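# Push the chocolate bar row onto the infeed belt

## Task

Push the whole row of chocolate bars from the steel table onto the white infeed belt; it counts only when each bar is lying flat and entirely on the belt, and none has fallen off.

## Robot and tools

Robot: two arms, left_arm and right_arm. left_arm wears a left five-finger hand and right_arm a right one, each the mirror of the other. Base positions in metres: left_arm (-0.010, +0.326, 0), right_arm (+0.027, -0.251, 0), both turned almost not at all about z.

Frame: the scene frame has its origin at table-top height, halfway between the nominal bases. +z is up, +x points out over the table, and +y is toward left_arm. Image left and right do not match these names. Reported positions are in metres and orientations are wxyz quaternions, all in this frame. Expect errors of a few centimetres.

Hand point: each arm is steered by a point 0.05 m in front of the palm. Its +z runs along the straight fingers, which extend 0.06 to 0.07 m past it. Its +y points out of the palm, and the finger centre lines lie 0.06 m behind the point. On the right hand +x points away from the thumb; on the left hand +x points toward the thumb. A wrist bracket on the little-finger side reaches 0.10 m across and can strike things. For a sweep, a flat open hand (grasp 0,0,0) or the side of the palm works as a pusher.

The 28-number row: every motion is given as one flat list of 28 numbers covering both arms, each in [-1, 1]. The order is left_arm dx, dy, dz, rx, ry, rz; then six hand places; then left force_limit and speed. The right arm follows in the same pattern. The six pose numbers are offsets, not poses. They count from that arm's Hand target as it stood when the action or move began, along the scene axes. 1.0 equals 0.6 m of travel or 180 degrees of turn. rx, ry, rz form a single rotation vector, applied about the Hand target's position. Sending six zeros re-requests the current Hand target.

Hand places: put grasp numbers a, b, c in the first three places and exactly 0 in the other three. a curls index and middle and bends the thumb. b curls ring and little. c swings the thumb in front of the palm. All zero means a fully open hand. To keep a hand unchanged, repeat its last a, b, c (zeros if you never sent any). force_limit maps -1 to 0 N and +1 to 10 N (15 N for the thumb). speed rises from nearly 0 at -1 to full at +0.48 and stays full above that.

execute_actions(actions, cameras): actions holds up to 15 rows, each row one 1/30 s control step. A short list keeps its last row for the remaining steps, and each action lasts 0.5 s. Every row counts from the same starting Hand target. An empty list returns all camera images. cameras takes a list of names, ["all"] or [].

move(target, speed, blend, blocking, cameras): target is one 28-number row or a list of up to 15 rows. Every row's offsets count from the Hand targets at the start of the move. speed is the top path speed in m/s, from 0.002 to 4.3 (default 0.25); turns are limited to twice that in rad/s. You can give one speed or one per target. blend (m) rounds the corners between listed targets; 0 means a full stop at each one. A move lasts at most 10 s. It does not avoid obstacles or the other arm, and faster moves overshoot more. blocking=false returns after about 0.5 s while the motion keeps going. The result carries a move: line saying done, off_target, moving, held or fault. limits=paced means the command was clipped, and limits=held means steps were withheld.

wait(seconds 0 to 10) lets time pass. stop brakes a running move. zoom_image(camera, region [x0,y0,x1,y1] in pixels, each span at most 504) enlarges part of the latest image from cam_head_left, cam_head_right or cam_high (each 672x504). show_instructions shows the reference pages. finished_scene(scene=1) ends the scene for good.

Reading results: besides the pose you get Hand target, which is the base for your next offsets. You also get joint positions, velocities and torques, and hand_measured, hand_stopped_by (moving, target, force, stalled, fault) and hand_load_n. These hand lists hold six values in motor order: little, ring, middle, index, thumb_bend, thumb_turn.

Arm behaviour: the arm often stops 1 to 3 cm short of the commanded pose, usually low. If it does, send the shortfall as a further offset. Orientation commands are clipped to 40 degrees from the current orientation. Keep paths away from an arm's own base, since passing near it can change the shoulder posture.

What to avoid: anything dropping off the table, which fails the task. Also avoid fast hits on the table or belt and hard pressing. A target placed well beyond the contact point presses harder. Watch for contact or squeezing between the two hands. Holding an arm at full stretch or pushing into something it cannot reach heats the motors. A MOTOR HOT line warns of this, and an OVER-TEMPERATURE FAULT drops the arm for 30 s or more. Push the bars slowly and evenly so none tips or stacks, and lift the hand clear before finishing.

Each tool is called after "Emit:" as name(argument=value, ...) on one line, values as JSON.

Reference images:

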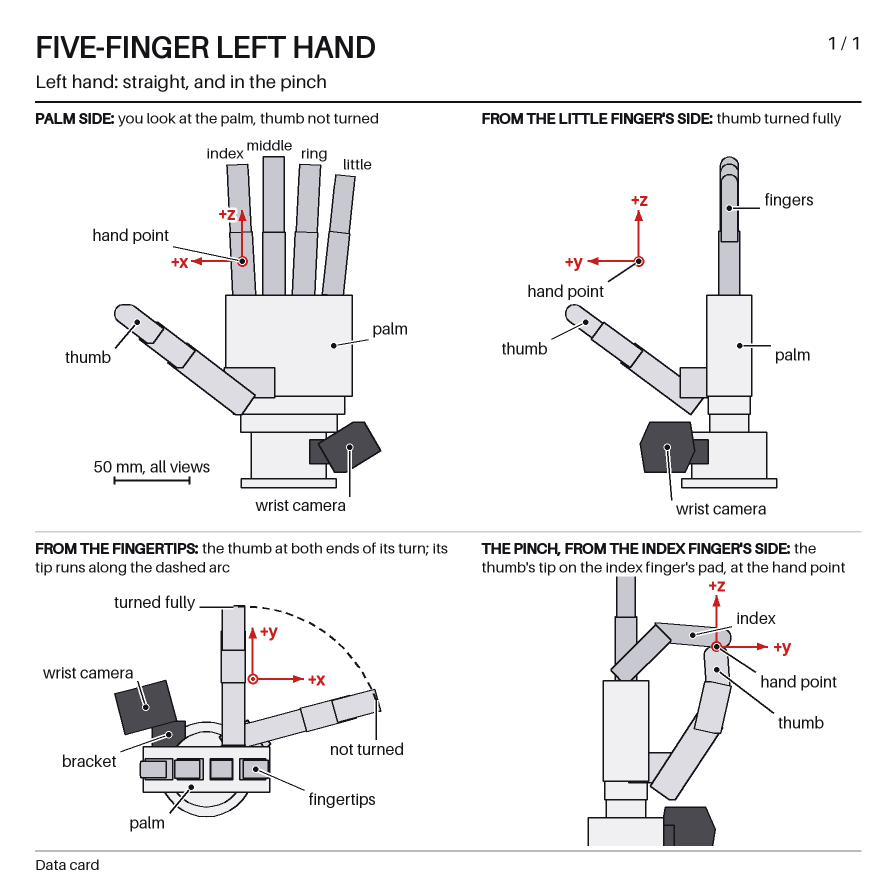

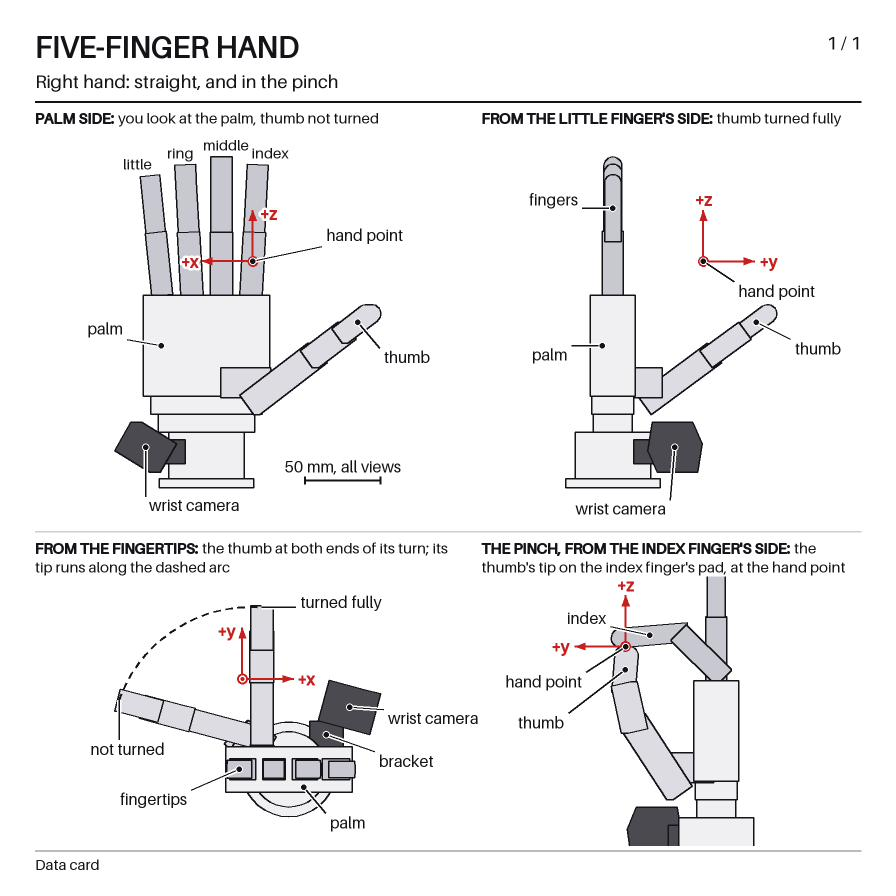

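## Session

Emit:
execute_actions(actions=[])

Scene clock: 0.00 s.
left_arm: end_effector_position=(+0.4129, +0.1111, +0.2022) hand_measured=(+1.000, +1.000, +1.000, +1.000, +1.000, +1.000) hand_load_n=(+0.0, +0.0, +0.0, +0.0, +0.0, +0.0) hand_stopped_by=(target, target, target, target, target, target) hand_force_limit=0.00 hand_speed=-0.80 end_effector_quat_wxyz=(-0.005, -0.489, +0.872, +0.030) | right_arm: end_effector_position=(+0.3460, -0.2059, +0.2735) hand_measured=(+1.000, +1.000, +1.000, +1.000, +1.000, +1.000) hand_load_n=(+0.0, +0.0, +0.0, +0.0, +0.0, +0.0) hand_stopped_by=(target, target, target, target, target, target) hand_force_limit=0.00 hand_speed=-0.80 end_effector_quat_wxyz=(+0.180, +0.892, +0.332, +0.247)
Joint positions: left_arm=[-0.443 1.79 1.743 -1.578 -0.026 0.118] | right_arm=[0.608 0.878 0.915 -1.182 0.468 -1.774]
Joint velocities: within noise
Joint torques (N m): no reading
Heat: left arm: hottest wrist yaw 32 °C; right arm: hottest shoulder 32 °C.
Hand target: left_arm +0.4187, +0.1084, +0.2075; +0.000, -0.489, +0.872, +0.022 | right_arm +0.3511, -0.2024, +0.2884; +0.176, +0.890, +0.327, +0.264

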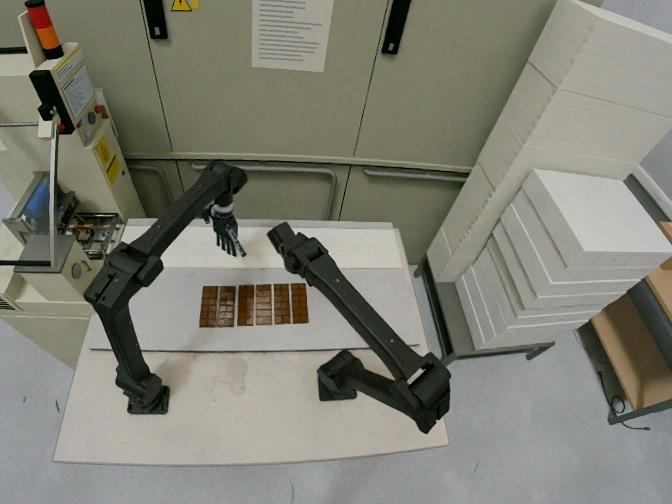

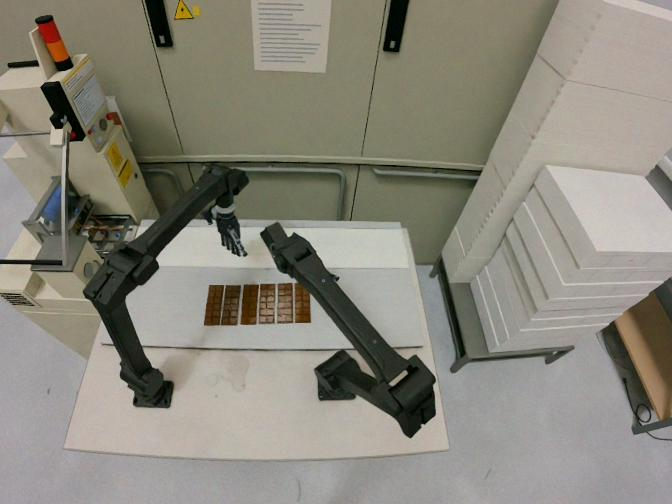

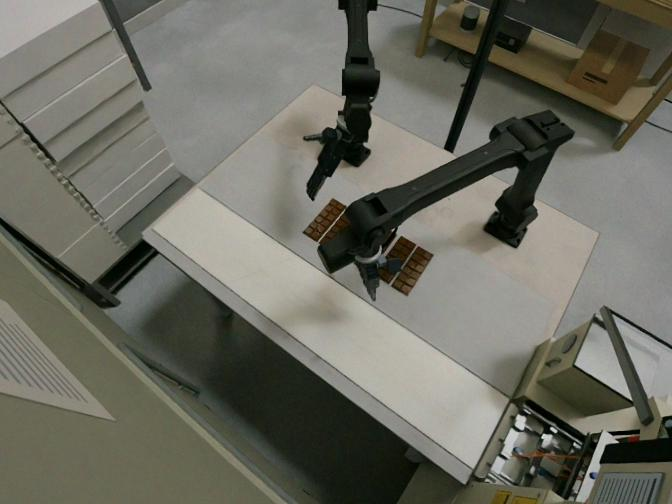

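Emit:
zoom_image(camera="cam_head_left", region=[140, 200, 440, 360])

Emit:
zoom_image(camera="cam_head_right", region=[80, 200, 430, 370])

Emit:
zoom_image(camera="cam_high", region=[130, 80, 610, 490])

Scaled by 1.680 from the camera's 672x504 image, which has a finer 960x720 frame.

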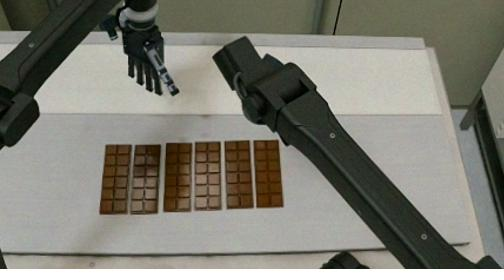

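Scaled by 1.440 from the camera's 672x504 image, which has a finer 960x720 frame.

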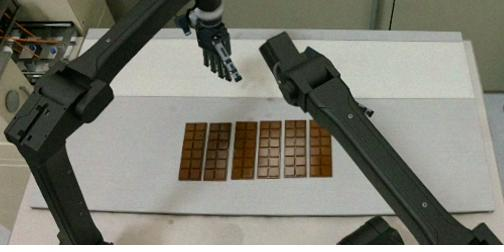

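Scaled by 1.050 from the camera's 672x504 image, which has a finer 960x720 frame.

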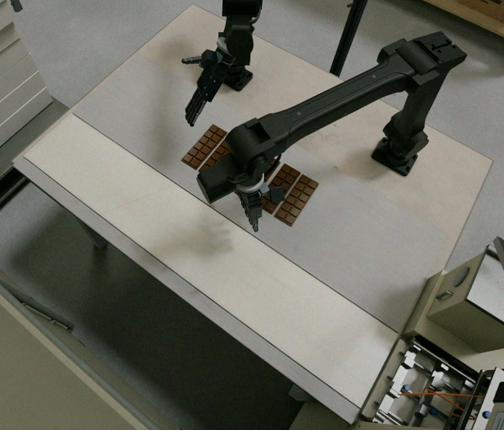

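Emit:
move(target=[-0.4645, 0.0693, -0.0625, -0.01, -0.01, 0.1745, 0, 0, 1, 0, 0, 0, 0, 0.3, -0.3518, 0.119, -0.1473, 0.2508, 0.0501, -0.6937, 0, 0, 1, 0, 0, 0, 0, 0.3], speed=0.35, cameras=["all"])

Scene clock: 12.33 s.
left_arm: end_effector_position=(+0.1473, +0.1491, +0.1721) hand_measured=(+1.000, +1.000, +1.000, +1.000, +0.650, -1.000) hand_load_n=(+0.0, +0.0, +0.0, +0.0, +0.0, +0.0) hand_stopped_by=(target, target, target, target, target, target) hand_force_limit=0.00 hand_speed=0.30 end_effector_quat_wxyz=(-0.002, +0.706, -0.708, +0.007) | right_arm: end_effector_position=(+0.1454, -0.1284, +0.2007) hand_measured=(+1.000, +1.000, +1.000, +1.000, +0.650, -1.000) hand_load_n=(+0.0, +0.0, +0.0, +0.0, +0.0, +0.0) hand_stopped_by=(target, target, target, target, target, target) hand_force_limit=0.00 hand_speed=0.30 end_effector_quat_wxyz=(-0.004, +0.712, -0.703, +0.003)
Joint positions: left_arm=[-0.603 1.014 0.89 -1.432 0 -0.587] | right_arm=[0.48 0.834 0.867 -1.595 0.003 0.471]
Joint torques (N m): left_arm=[-1.14 -5.42 8.12 -0.34 0.08 -0.07] | right_arm=[-0.38 -1.49 8.29 -0.09 -0.12 0.11]
Heat: left arm: hottest wrist yaw 32 °C; right arm: hottest shoulder 32 °C.
Hand target: left_arm +0.1401, +0.1500, +0.1701; +0.000, +0.707, -0.707, +0.000 | right_arm +0.1401, -0.1310, +0.2000; +0.000, +0.707, -0.707, +0.000
Off the commanded pose: left_arm 0.008 m, 1 deg | right_arm 0.006 m, 1 deg.
move: done

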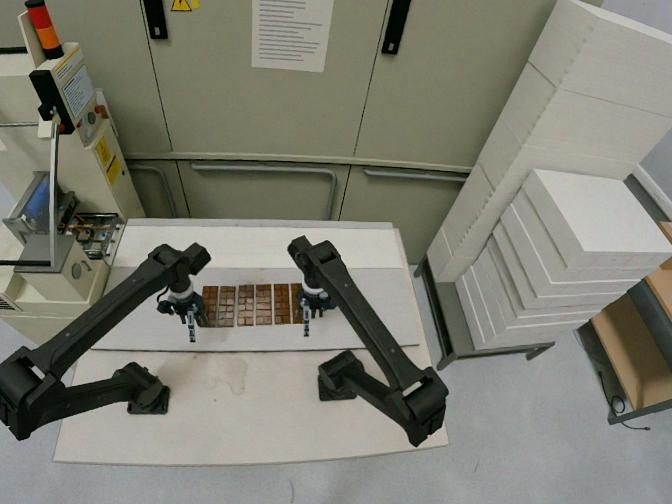

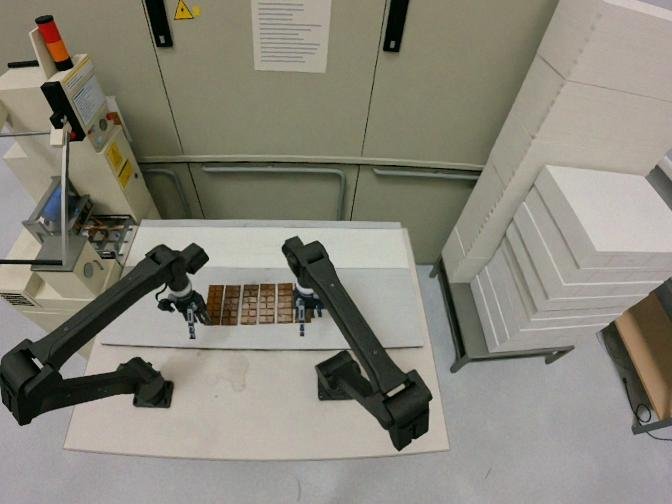

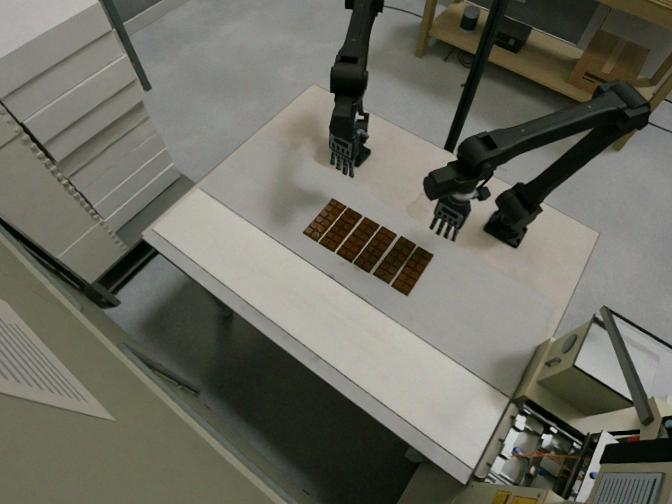

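Emit:
zoom_image(camera="cam_high", region=[280, 110, 490, 310])

Emit:
zoom_image(camera="cam_head_left", region=[140, 240, 360, 360])

Emit:
zoom_image(camera="cam_high", region=[140, 170, 540, 490])

Scaled by 2.400 from the camera's 672x504 image, which has a finer 960x720 frame.

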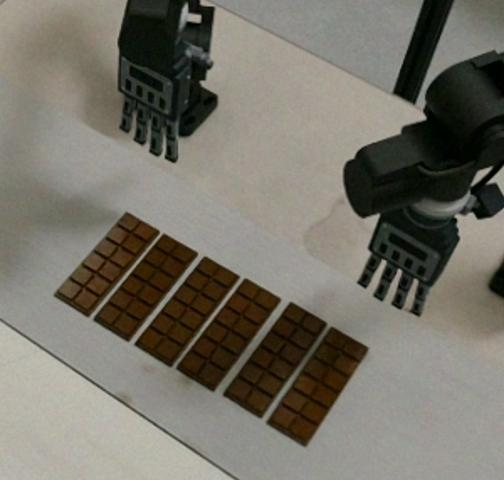

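Scaled by 2.291 from the camera's 672x504 image, which has a finer 960x720 frame.

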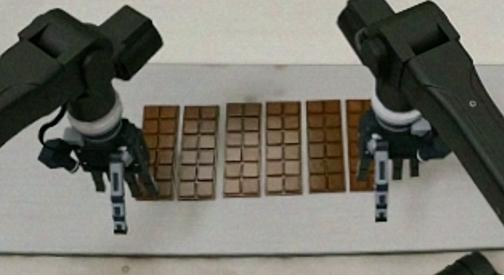

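Scaled by 1.260 from the camera's 672x504 image, which has a finer 960x720 frame.

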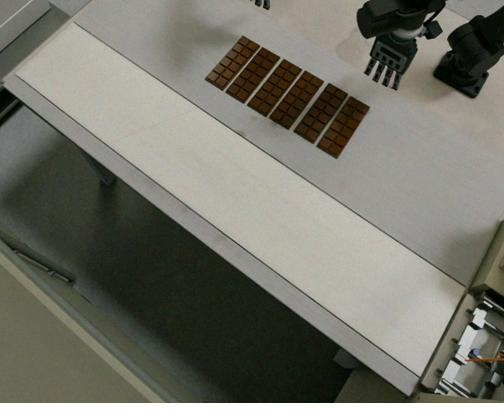

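Emit:
zoom_image(camera="cam_head_left", region=[100, 210, 270, 350])

Emit:
zoom_image(camera="cam_head_left", region=[260, 210, 430, 350])

Scaled by 2.965 from the camera's 672x504 image, which has a finer 960x720 frame.

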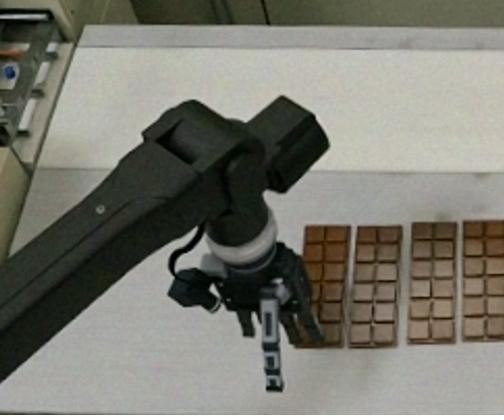

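Scaled by 2.965 from the camera's 672x504 image, which has a finer 960x720 frame.

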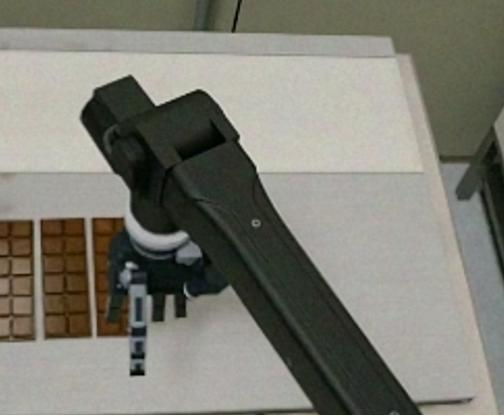

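Emit:
move(target=[0, -0.005, -0.1252, 0, 0, 0, 0, 0, 1, 0, 0, 0, 0, 0.3, 0.0167, 0, -0.175, 0, 0, 0, 0, 0, 1, 0, 0, 0, 0, 0.3], speed=0.15, cameras=["all"])

Emit:
zoom_image(camera="cam_high", region=[320, 120, 490, 280])

Emit:
zoom_image(camera="cam_head_left", region=[160, 260, 340, 360])

Scene clock: 17.37 s.
left_arm: end_effector_position=(+0.1422, +0.1495, +0.1004) hand_measured=(+1.000, +1.000, +1.000, +1.000, +0.650, -1.000) hand_load_n=(+0.0, +0.0, +0.0, +0.0, +0.0, +0.0) hand_stopped_by=(target, target, target, target, target, target) hand_force_limit=0.00 hand_speed=0.30 end_effector_quat_wxyz=(-0.001, +0.706, -0.708, +0.003) | right_arm: end_effector_position=(+0.1494, -0.1302, +0.1000) hand_measured=(+1.000, +1.000, +1.000, +1.000, +0.650, -1.000) hand_load_n=(+0.0, +0.0, +0.0, +0.0, +0.0, +0.0) hand_stopped_by=(target, target, target, target, target, target) hand_force_limit=0.00 hand_speed=0.30 end_effector_quat_wxyz=(-0.003, +0.706, -0.708, +0.002)
Joint positions: left_arm=[-0.612 1.059 0.725 -1.231 0 -0.597] | right_arm=[0.46 0.879 0.622 -1.307 0.003 0.466]
Joint torques (N m): left_arm=[-1.03 -4.25 7.75 0.51 0.08 -0.06] | right_arm=[-0.73 0.15 8.05 0.95 -0.12 -0.04]
Heat: left arm: hottest elbow 32 °C; right arm: hottest shoulder 32 °C.
Hand target: left_arm +0.1401, +0.1470, +0.0949; +0.000, +0.707, -0.707, +0.000 | right_arm +0.1501, -0.1310, +0.0950; +0.000, +0.707, -0.707, +0.000
Off the commanded pose: left_arm 0.006 m, 0 deg | right_arm 0.005 m, 0 deg.
move: done

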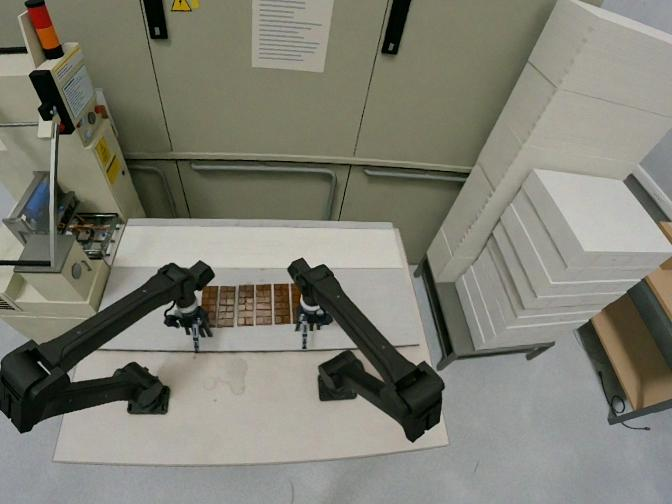

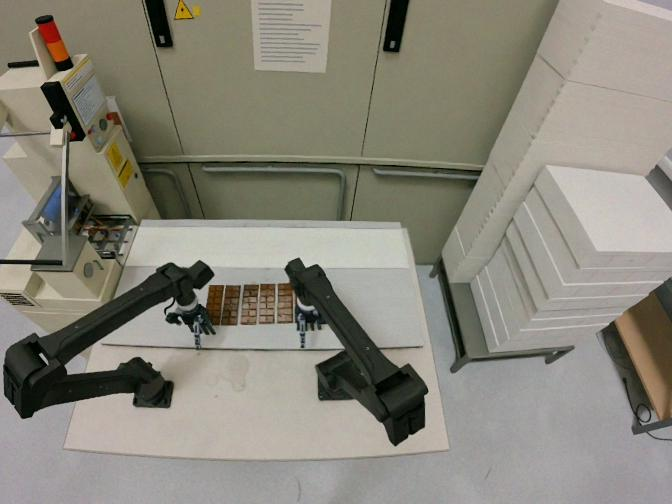

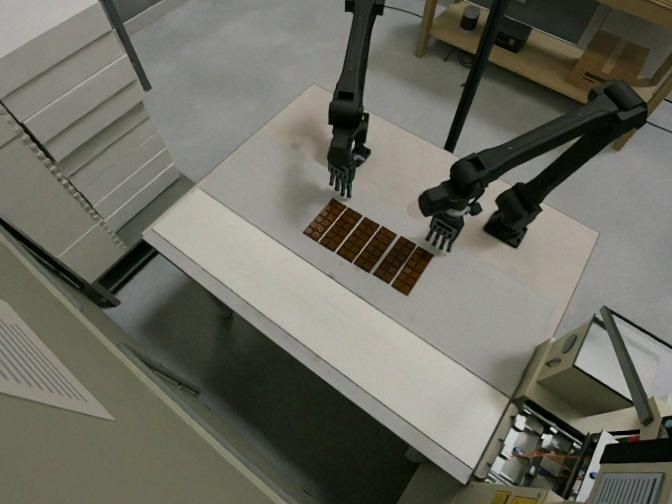

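Scaled by 2.965 from the camera's 672x504 image, which has a finer 960x720 frame.

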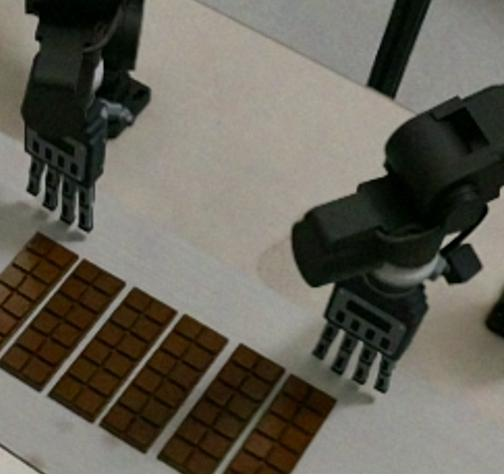

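Scaled by 2.800 from the camera's 672x504 image, which has a finer 960x720 frame.

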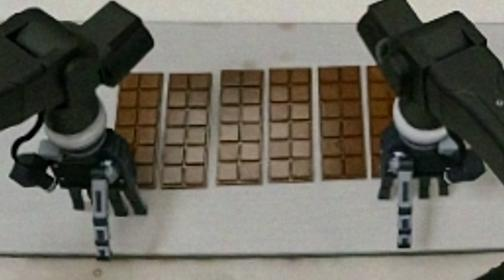

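Emit:
move(target=[0.0033, -0.01, -0.0317, 0, 0, 0, 0, 0, 1, 0, 0, 0, 0, 0.3, 0.0083, -0.005, -0.0317, 0, 0, 0, 0, 0, 1, 0, 0, 0, 0, 0.3], speed=0.1, cameras=["cam_high", "cam_head_left"])

Emit:
zoom_image(camera="cam_high", region=[300, 150, 480, 290])

Scene clock: 19.33 s.
left_arm: end_effector_position=(+0.1440, +0.1466, +0.0960) hand_measured=(+1.000, +1.000, +1.000, +1.000, +0.650, -1.000) hand_load_n=(+0.0, +0.0, -4.5, +0.5, +0.0, +0.0) hand_stopped_by=(target, target, target, target, target, target) hand_force_limit=0.00 hand_speed=0.30 end_effector_quat_wxyz=(-0.003, +0.707, -0.707, +0.006) | right_arm: end_effector_position=(+0.1523, -0.1318, +0.0933) hand_measured=(+1.000, +1.000, +1.000, +1.000, +0.650, -1.000) hand_load_n=(+0.5, +0.0, -5.0, +0.0, +0.0, +0.0) hand_stopped_by=(target, target, target, target, target, target) hand_force_limit=0.00 hand_speed=0.30 end_effector_quat_wxyz=(-0.006, +0.709, -0.706, +0.000)
Joint positions: left_arm=[-0.62 1.066 0.719 -1.21 -0.005 -0.606] | right_arm=[0.441 0.89 0.609 -1.279 -0.005 0.441]
Joint torques (N m): left_arm=[-1.38 -2.2 6.06 2 0.26 -0.11] | right_arm=[-1.2 1.32 6.19 2.4 0.14 0]
Heat: left arm: hottest elbow 32 °C; right arm: hottest shoulder 32 °C.
Hand target: left_arm +0.1420, +0.1410, +0.0760; +0.000, +0.707, -0.707, +0.000 | right_arm +0.1550, -0.1339, +0.0759; +0.000, +0.707, -0.707, +0.000
Off the commanded pose: left_arm 0.021 m, 1 deg | right_arm 0.018 m, 1 deg.
move: off_target (left_arm, right_arm)
Images, in order (width x height): cam_head_left 672x504, cam_high 672x504.

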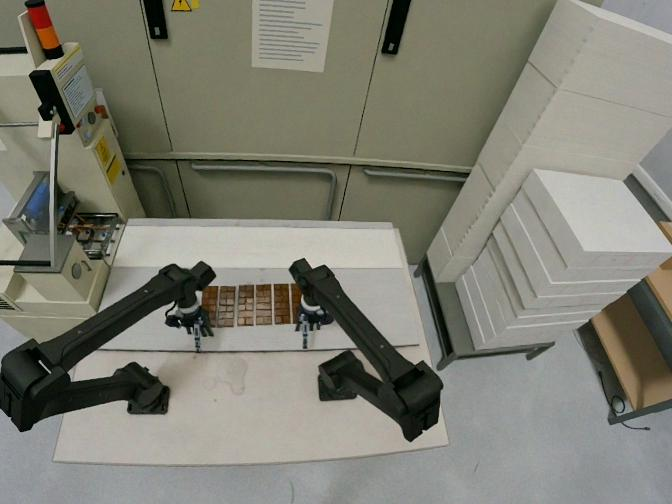

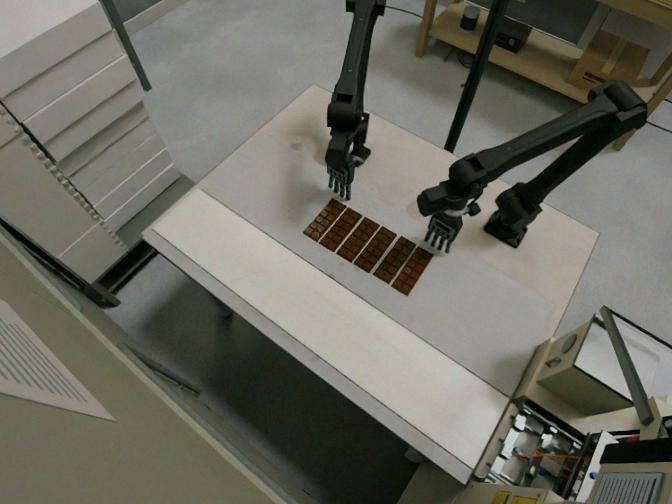

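Scaled by 2.800 from the camera's 672x504 image, which has a finer 960x720 frame.

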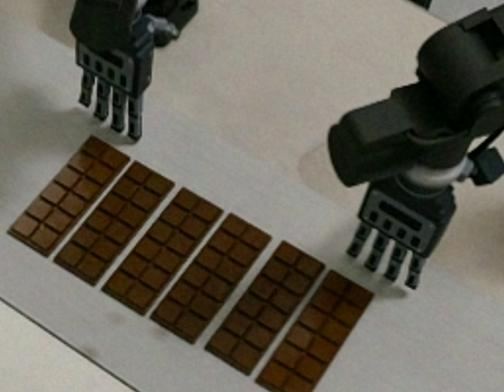

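Emit:
zoom_image(camera="cam_high", region=[300, 160, 370, 230])

Emit:
zoom_image(camera="cam_head_left", region=[270, 270, 350, 350])

Emit:
zoom_image(camera="cam_high", region=[390, 210, 460, 280])

Scaled by 7.200 from the camera's 672x504 image, which has a finer 960x720 frame.

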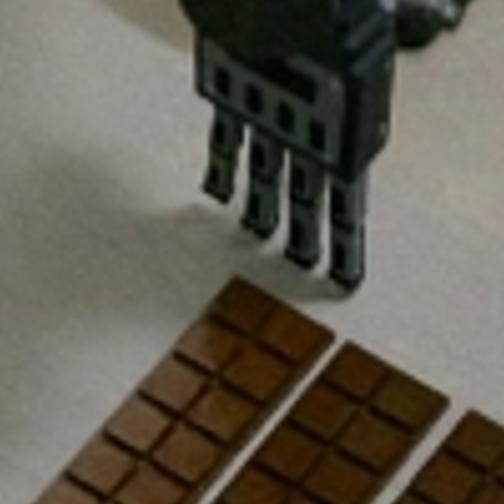

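Scaled by 6.300 from the camera's 672x504 image, which has a finer 960x720 frame.

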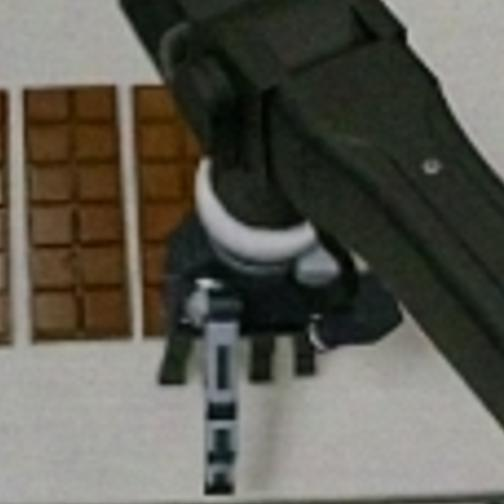

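Scaled by 7.200 from the camera's 672x504 image, which has a finer 960x720 frame.

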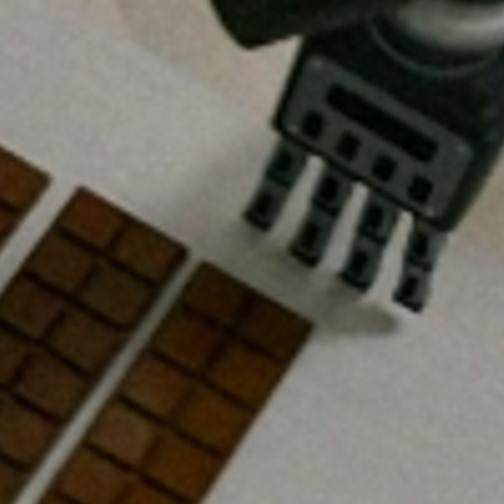

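Emit:
move(target=[[0, 0.0067, 0.0217, 0, 0, 0, 0, 0, 1, 0, 0, 0, 0, 0.3, 0, 0.0082, 0.0185, 0, 0, 0, 0, 0, 1, 0, 0, 0, 0, 0.3], [0.2633, 0.0067, 0.0217, 0, 0, 0, 0, 0, 1, 0, 0, 0, 0, 0.3, 0.25, 0.0082, 0.0185, 0, 0, 0, 0, 0, 1, 0, 0, 0, 0, 0.3]], speed=0.09, cameras=["all"])

Emit:
zoom_image(camera="cam_high", region=[270, 160, 470, 320])

Emit:
zoom_image(camera="cam_head_left", region=[160, 240, 340, 360])

Scene clock: 28.10 s.
left_arm: end_effector_position=(+0.2444, +0.1521, +0.1023) hand_measured=(+1.000, +1.000, +0.902, +1.000, +0.650, -1.000) hand_load_n=(+0.0, -0.5, -19.0, +0.0, +0.0, +0.0) hand_stopped_by=(target, target, target, target, target, target) hand_force_limit=0.00 hand_speed=0.30 end_effector_quat_wxyz=(+0.032, +0.698, -0.714, -0.043) | right_arm: end_effector_position=(+0.2414, -0.1372, +0.0981) hand_measured=(+1.000, +1.000, +0.810, +1.000, +0.650, -1.000) hand_load_n=(+0.0, -0.5, -16.5, -3.5, +0.0, +0.0) hand_stopped_by=(target, target, target, target, target, target) hand_force_limit=0.00 hand_speed=0.30 end_effector_quat_wxyz=(+0.055, +0.713, -0.698, -0.045)
Joint positions: left_arm=[-0.425 1.399 0.989 -1.264 0.028 -0.389] | right_arm=[0.28 1.276 0.852 -1.287 -0.025 0.261]
Joint torques (N m): left_arm=[2.14 -5.89 12.3 3.67 -1.27 0.1] | right_arm=[-1.67 -1.79 13.22 5.22 0.92 0.1]
Heat: left arm: hottest elbow 32 °C; right arm: hottest shoulder 32 °C.
Hand target: left_arm +0.3001, +0.1450, +0.0890; +0.000, +0.707, -0.707, +0.000 | right_arm +0.3051, -0.1290, +0.0871; +0.000, +0.707, -0.708, +0.000
Off the commanded pose: left_arm 0.058 m, 6 deg | right_arm 0.065 m, 8 deg.
move: off_target (left_arm, right_arm)

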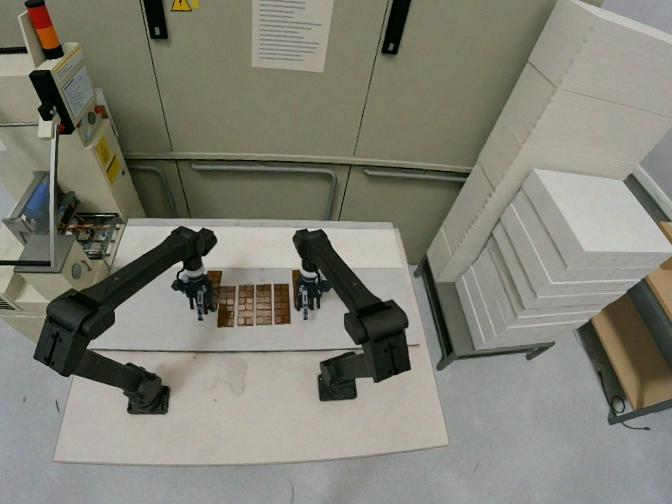

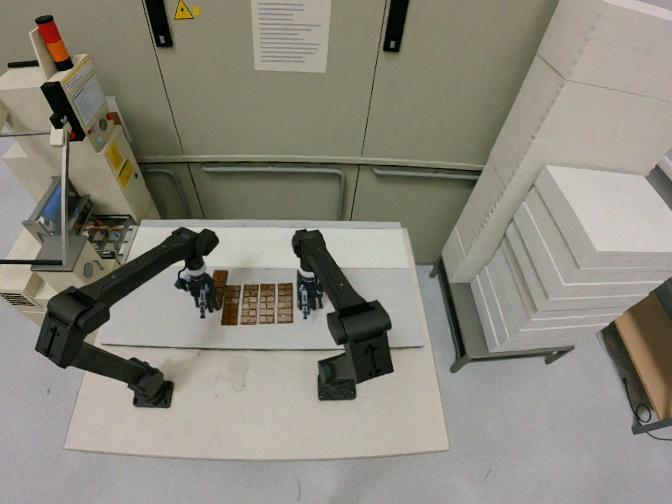

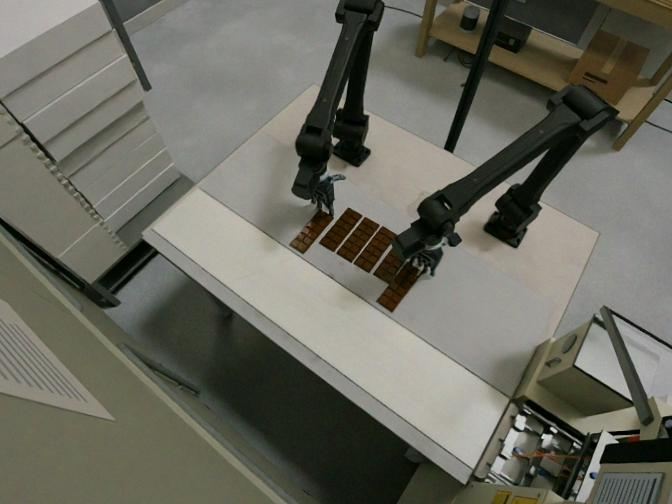

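Scaled by 2.520 from the camera's 672x504 image, which has a finer 960x720 frame.

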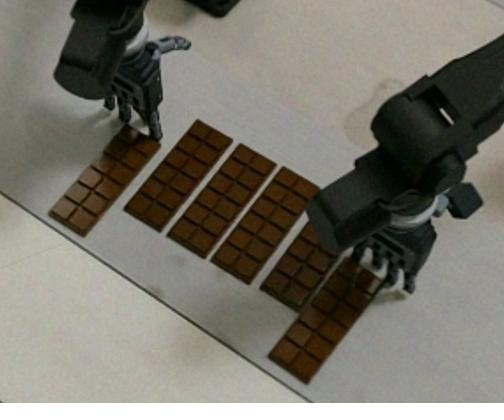

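Scaled by 2.800 from the camera's 672x504 image, which has a finer 960x720 frame.

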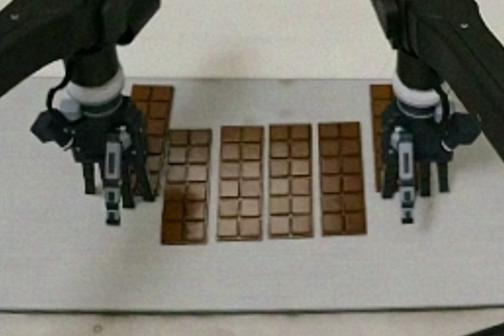

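Emit:
zoom_image(camera="cam_high", region=[290, 165, 360, 235])

Emit:
zoom_image(camera="cam_high", region=[385, 220, 455, 290])

Emit:
zoom_image(camera="cam_head_left", region=[170, 250, 250, 330])

Emit:
zoom_image(camera="cam_head_left", region=[275, 250, 355, 330])

Scaled by 7.200 from the camera's 672x504 image, which has a finer 960x720 frame.

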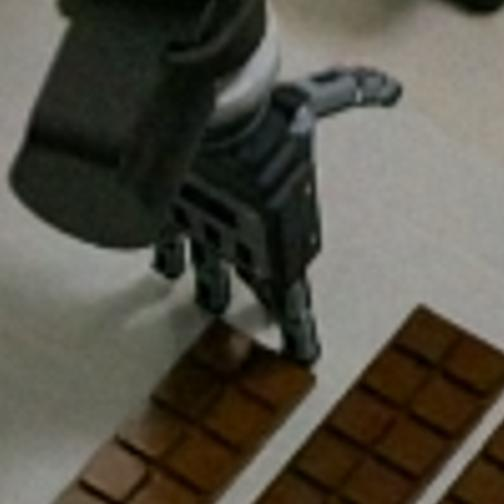

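Scaled by 7.200 from the camera's 672x504 image, which has a finer 960x720 frame.

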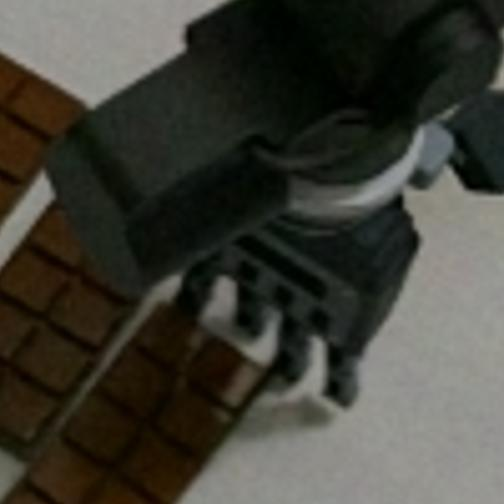

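Scaled by 6.300 from the camera's 672x504 image, which has a finer 960x720 frame.

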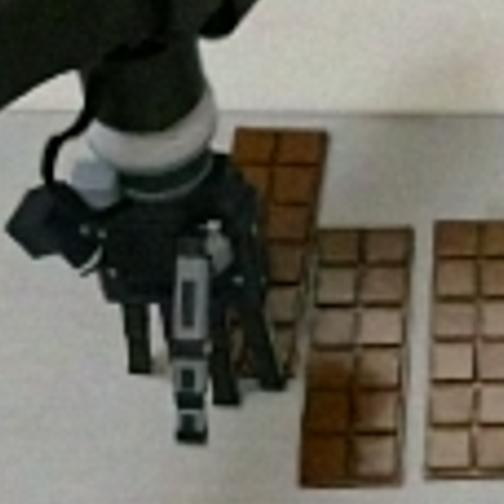

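Scaled by 6.300 from the camera's 672x504 image, which has a finer 960x720 frame.

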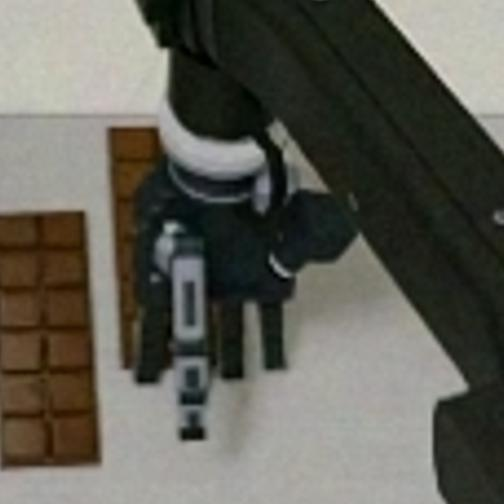

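Emit:
move(target=[[-0.1835, -0.0067, 0.0517, 0.0667, -0.0667, 0, 0.09, 0, 1, 0, 0, 0, 0, 0.3, -0.1752, -0.0017, 0.0548, -0.0667, -0.0667, 0, 0.09, 0, 1, 0, 0, 0, 0, 0.3], [-0.1835, -0.0067, -0.0033, 0.0667, -0.0667, 0, 0, 0, 1, 0, 0, 0, 0, 0.3, -0.1752, -0.0017, -0.0035, -0.0667, -0.0667, 0, 0, 0, 1, 0, 0, 0, 0, 0.3]], speed=0.15, cameras=["all"])

Emit:
zoom_image(camera="cam_high", region=[290, 165, 360, 235])

Emit:
zoom_image(camera="cam_high", region=[385, 220, 455, 290])

Emit:
zoom_image(camera="cam_head_left", region=[170, 250, 350, 360])

Scene clock: 36.17 s.
left_arm: end_effector_position=(+0.1916, +0.1437, +0.0928) hand_measured=(+1.000, +1.000, +1.000, +1.000, +0.650, -1.000) hand_load_n=(+0.0, +0.0, +0.0, +0.0, +0.0, +0.0) hand_stopped_by=(target, target, target, target, target, target) hand_force_limit=0.00 hand_speed=0.30 end_effector_quat_wxyz=(-0.147, +0.699, -0.700, +0.001) | right_arm: end_effector_position=(+0.2001, -0.1316, +0.0908) hand_measured=(+1.000, +1.000, +1.000, +1.000, +0.650, -1.000) hand_load_n=(+0.0, +0.0, +0.0, +0.0, -0.5, +0.0) hand_stopped_by=(target, target, target, target, target, target) hand_force_limit=0.00 hand_speed=0.30 end_effector_quat_wxyz=(-0.003, +0.699, -0.700, +0.147)
Joint positions: left_arm=[-0.732 1.162 0.804 -1.192 -0.294 -0.714] | right_arm=[0.596 0.962 0.668 -1.216 0.288 0.593]
Joint torques (N m): left_arm=[-1.08 -5.83 7.73 0.58 -0.3 -0.06] | right_arm=[0.67 -0.91 8.06 1.1 0.33 0.1]
Heat: left arm: hottest elbow 33 °C; right arm: hottest shoulder 32 °C.
Hand target: left_arm +0.1898, +0.1409, +0.0870; -0.148, +0.699, -0.700, +0.000 | right_arm +0.2000, -0.1301, +0.0850; +0.000, +0.699, -0.700, +0.148
Off the commanded pose: left_arm 0.007 m, 0 deg | right_arm 0.006 m, 0 deg.
move: done

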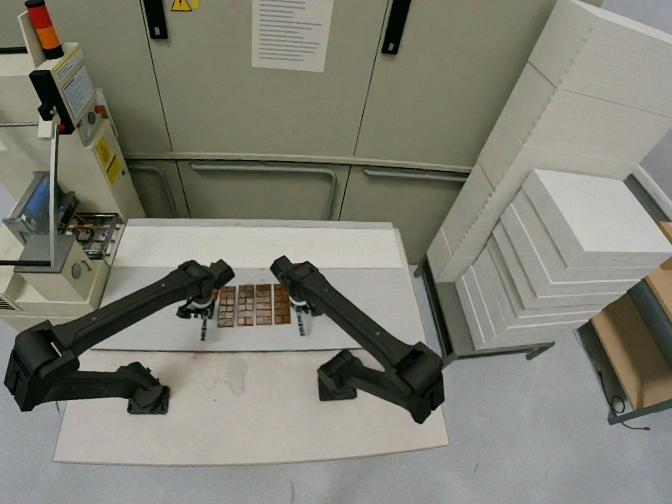

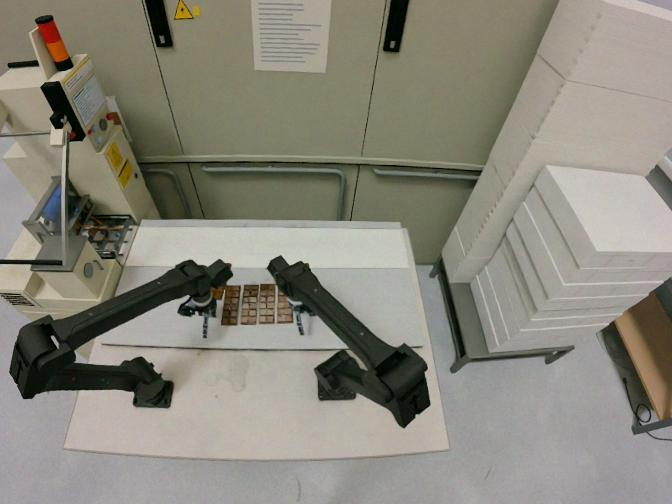

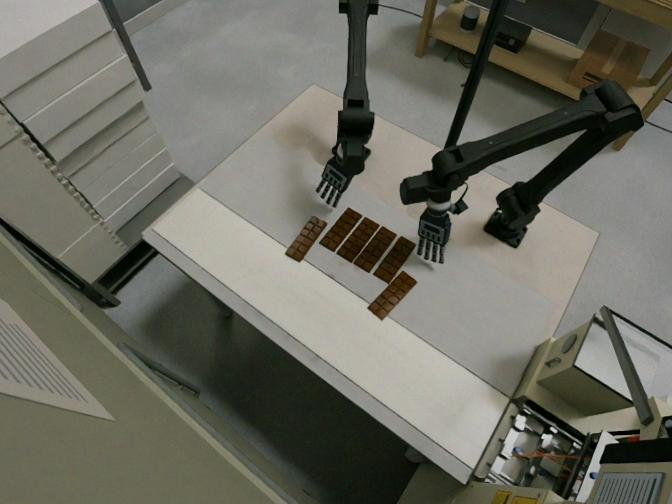

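Scaled by 7.200 from the camera's 672x504 image, which has a finer 960x720 frame.

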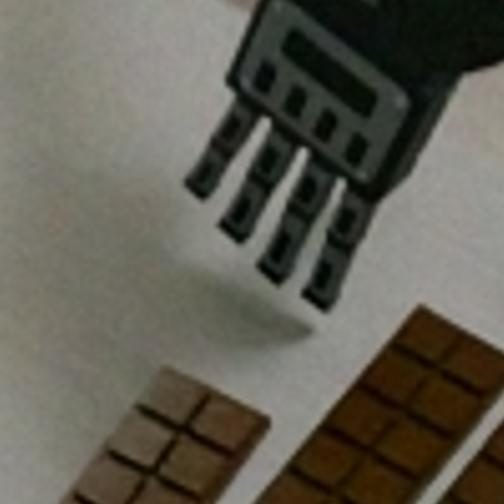

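Scaled by 7.200 from the camera's 672x504 image, which has a finer 960x720 frame.

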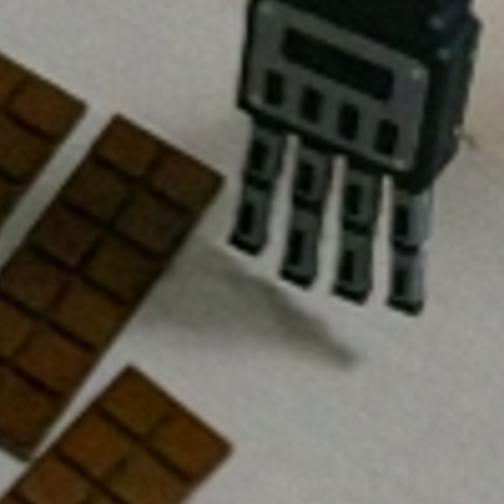

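Scaled by 2.800 from the camera's 672x504 image, which has a finer 960x720 frame.

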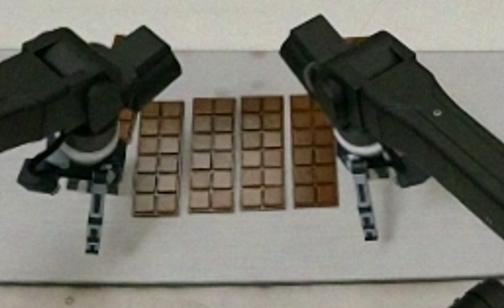

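Emit:
move(target=[[0.0333, 0.005, -0.0283, 0, 0, 0, 0, 0, 1, 0, 0, 0, 0, 0.3, 0.0333, -0.002, -0.0283, 0, 0, 0, 0, 0, 1, 0, 0, 0, 0, 0.3], [0.2503, 0.005, -0.0283, 0, 0, 0, 0, 0, 1, 0, 0, 0, 0, 0.3, 0.2333, -0.002, -0.0283, 0, 0, 0, 0, 0, 1, 0, 0, 0, 0, 0.3]], speed=0.1, blend=0.008, cameras=["all"])

Emit:
zoom_image(camera="cam_high", region=[270, 180, 430, 340])

Emit:
zoom_image(camera="cam_head_left", region=[170, 240, 350, 350])

Scene clock: 39.73 s.
left_arm: end_effector_position=(+0.3077, +0.1486, +0.0848) hand_measured=(+1.000, +1.000, +1.000, +1.000, +0.650, -1.000) hand_load_n=(+0.0, +0.0, -3.5, -4.5, +0.0, +0.0) hand_stopped_by=(target, target, target, target, target, target) hand_force_limit=0.00 hand_speed=0.30 end_effector_quat_wxyz=(-0.140, +0.689, -0.711, -0.012) | right_arm: end_effector_position=(+0.3072, -0.1385, +0.0770) hand_measured=(+1.000, +1.000, +1.000, +1.000, +0.650, -1.000) hand_load_n=(+0.0, +0.0, -1.5, -6.5, +0.0, +0.0) hand_stopped_by=(target, target, target, target, target, target) hand_force_limit=0.00 hand_speed=0.30 end_effector_quat_wxyz=(+0.019, +0.711, -0.689, +0.138)
Joint positions: left_arm=[-0.521 1.434 1.023 -1.101 -0.275 -0.469] | right_arm=[0.393 1.283 0.854 -1.065 0.27 0.355]
Joint torques (N m): left_arm=[1.79 -5.71 10.86 2.48 -0.58 0.06] | right_arm=[-1.55 -1.38 11.23 3.32 0.26 0.12]
Heat: left arm: hottest elbow 33 °C; right arm: hottest shoulder 32 °C.
Hand target: left_arm +0.3400, +0.1439, +0.0699; -0.148, +0.699, -0.700, +0.000 | right_arm +0.3399, -0.1312, +0.0680; +0.000, +0.699, -0.700, +0.148
Off the commanded pose: left_arm 0.036 m, 2 deg | right_arm 0.035 m, 3 deg.
move: off_target (left_arm, right_arm)

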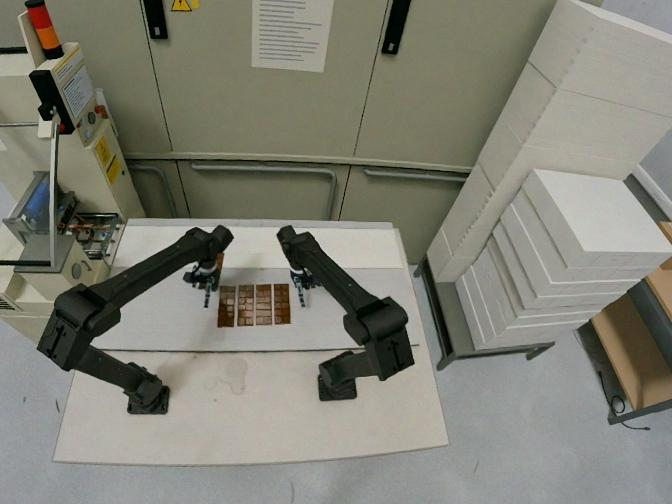

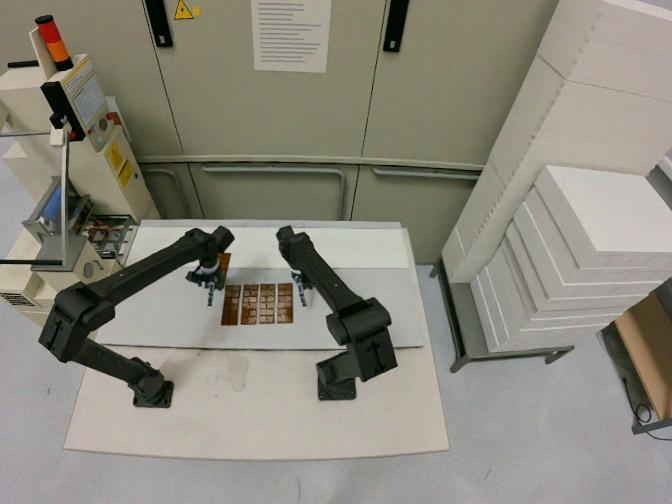

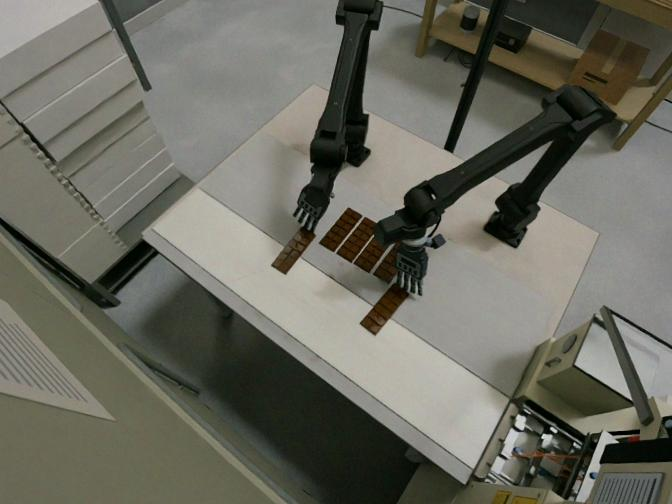

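Scaled by 3.150 from the camera's 672x504 image, which has a finer 960x720 frame.

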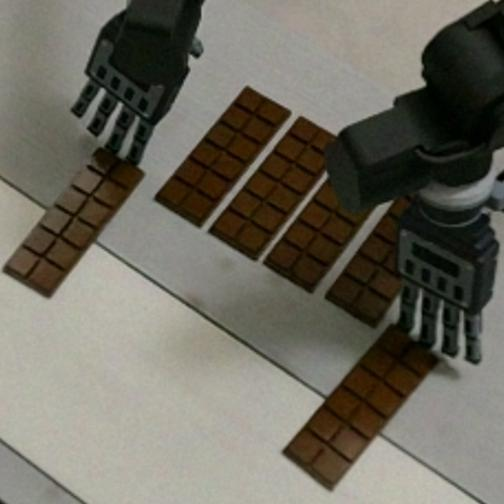

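Scaled by 2.800 from the camera's 672x504 image, which has a finer 960x720 frame.

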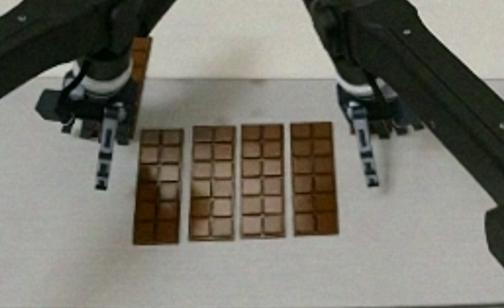

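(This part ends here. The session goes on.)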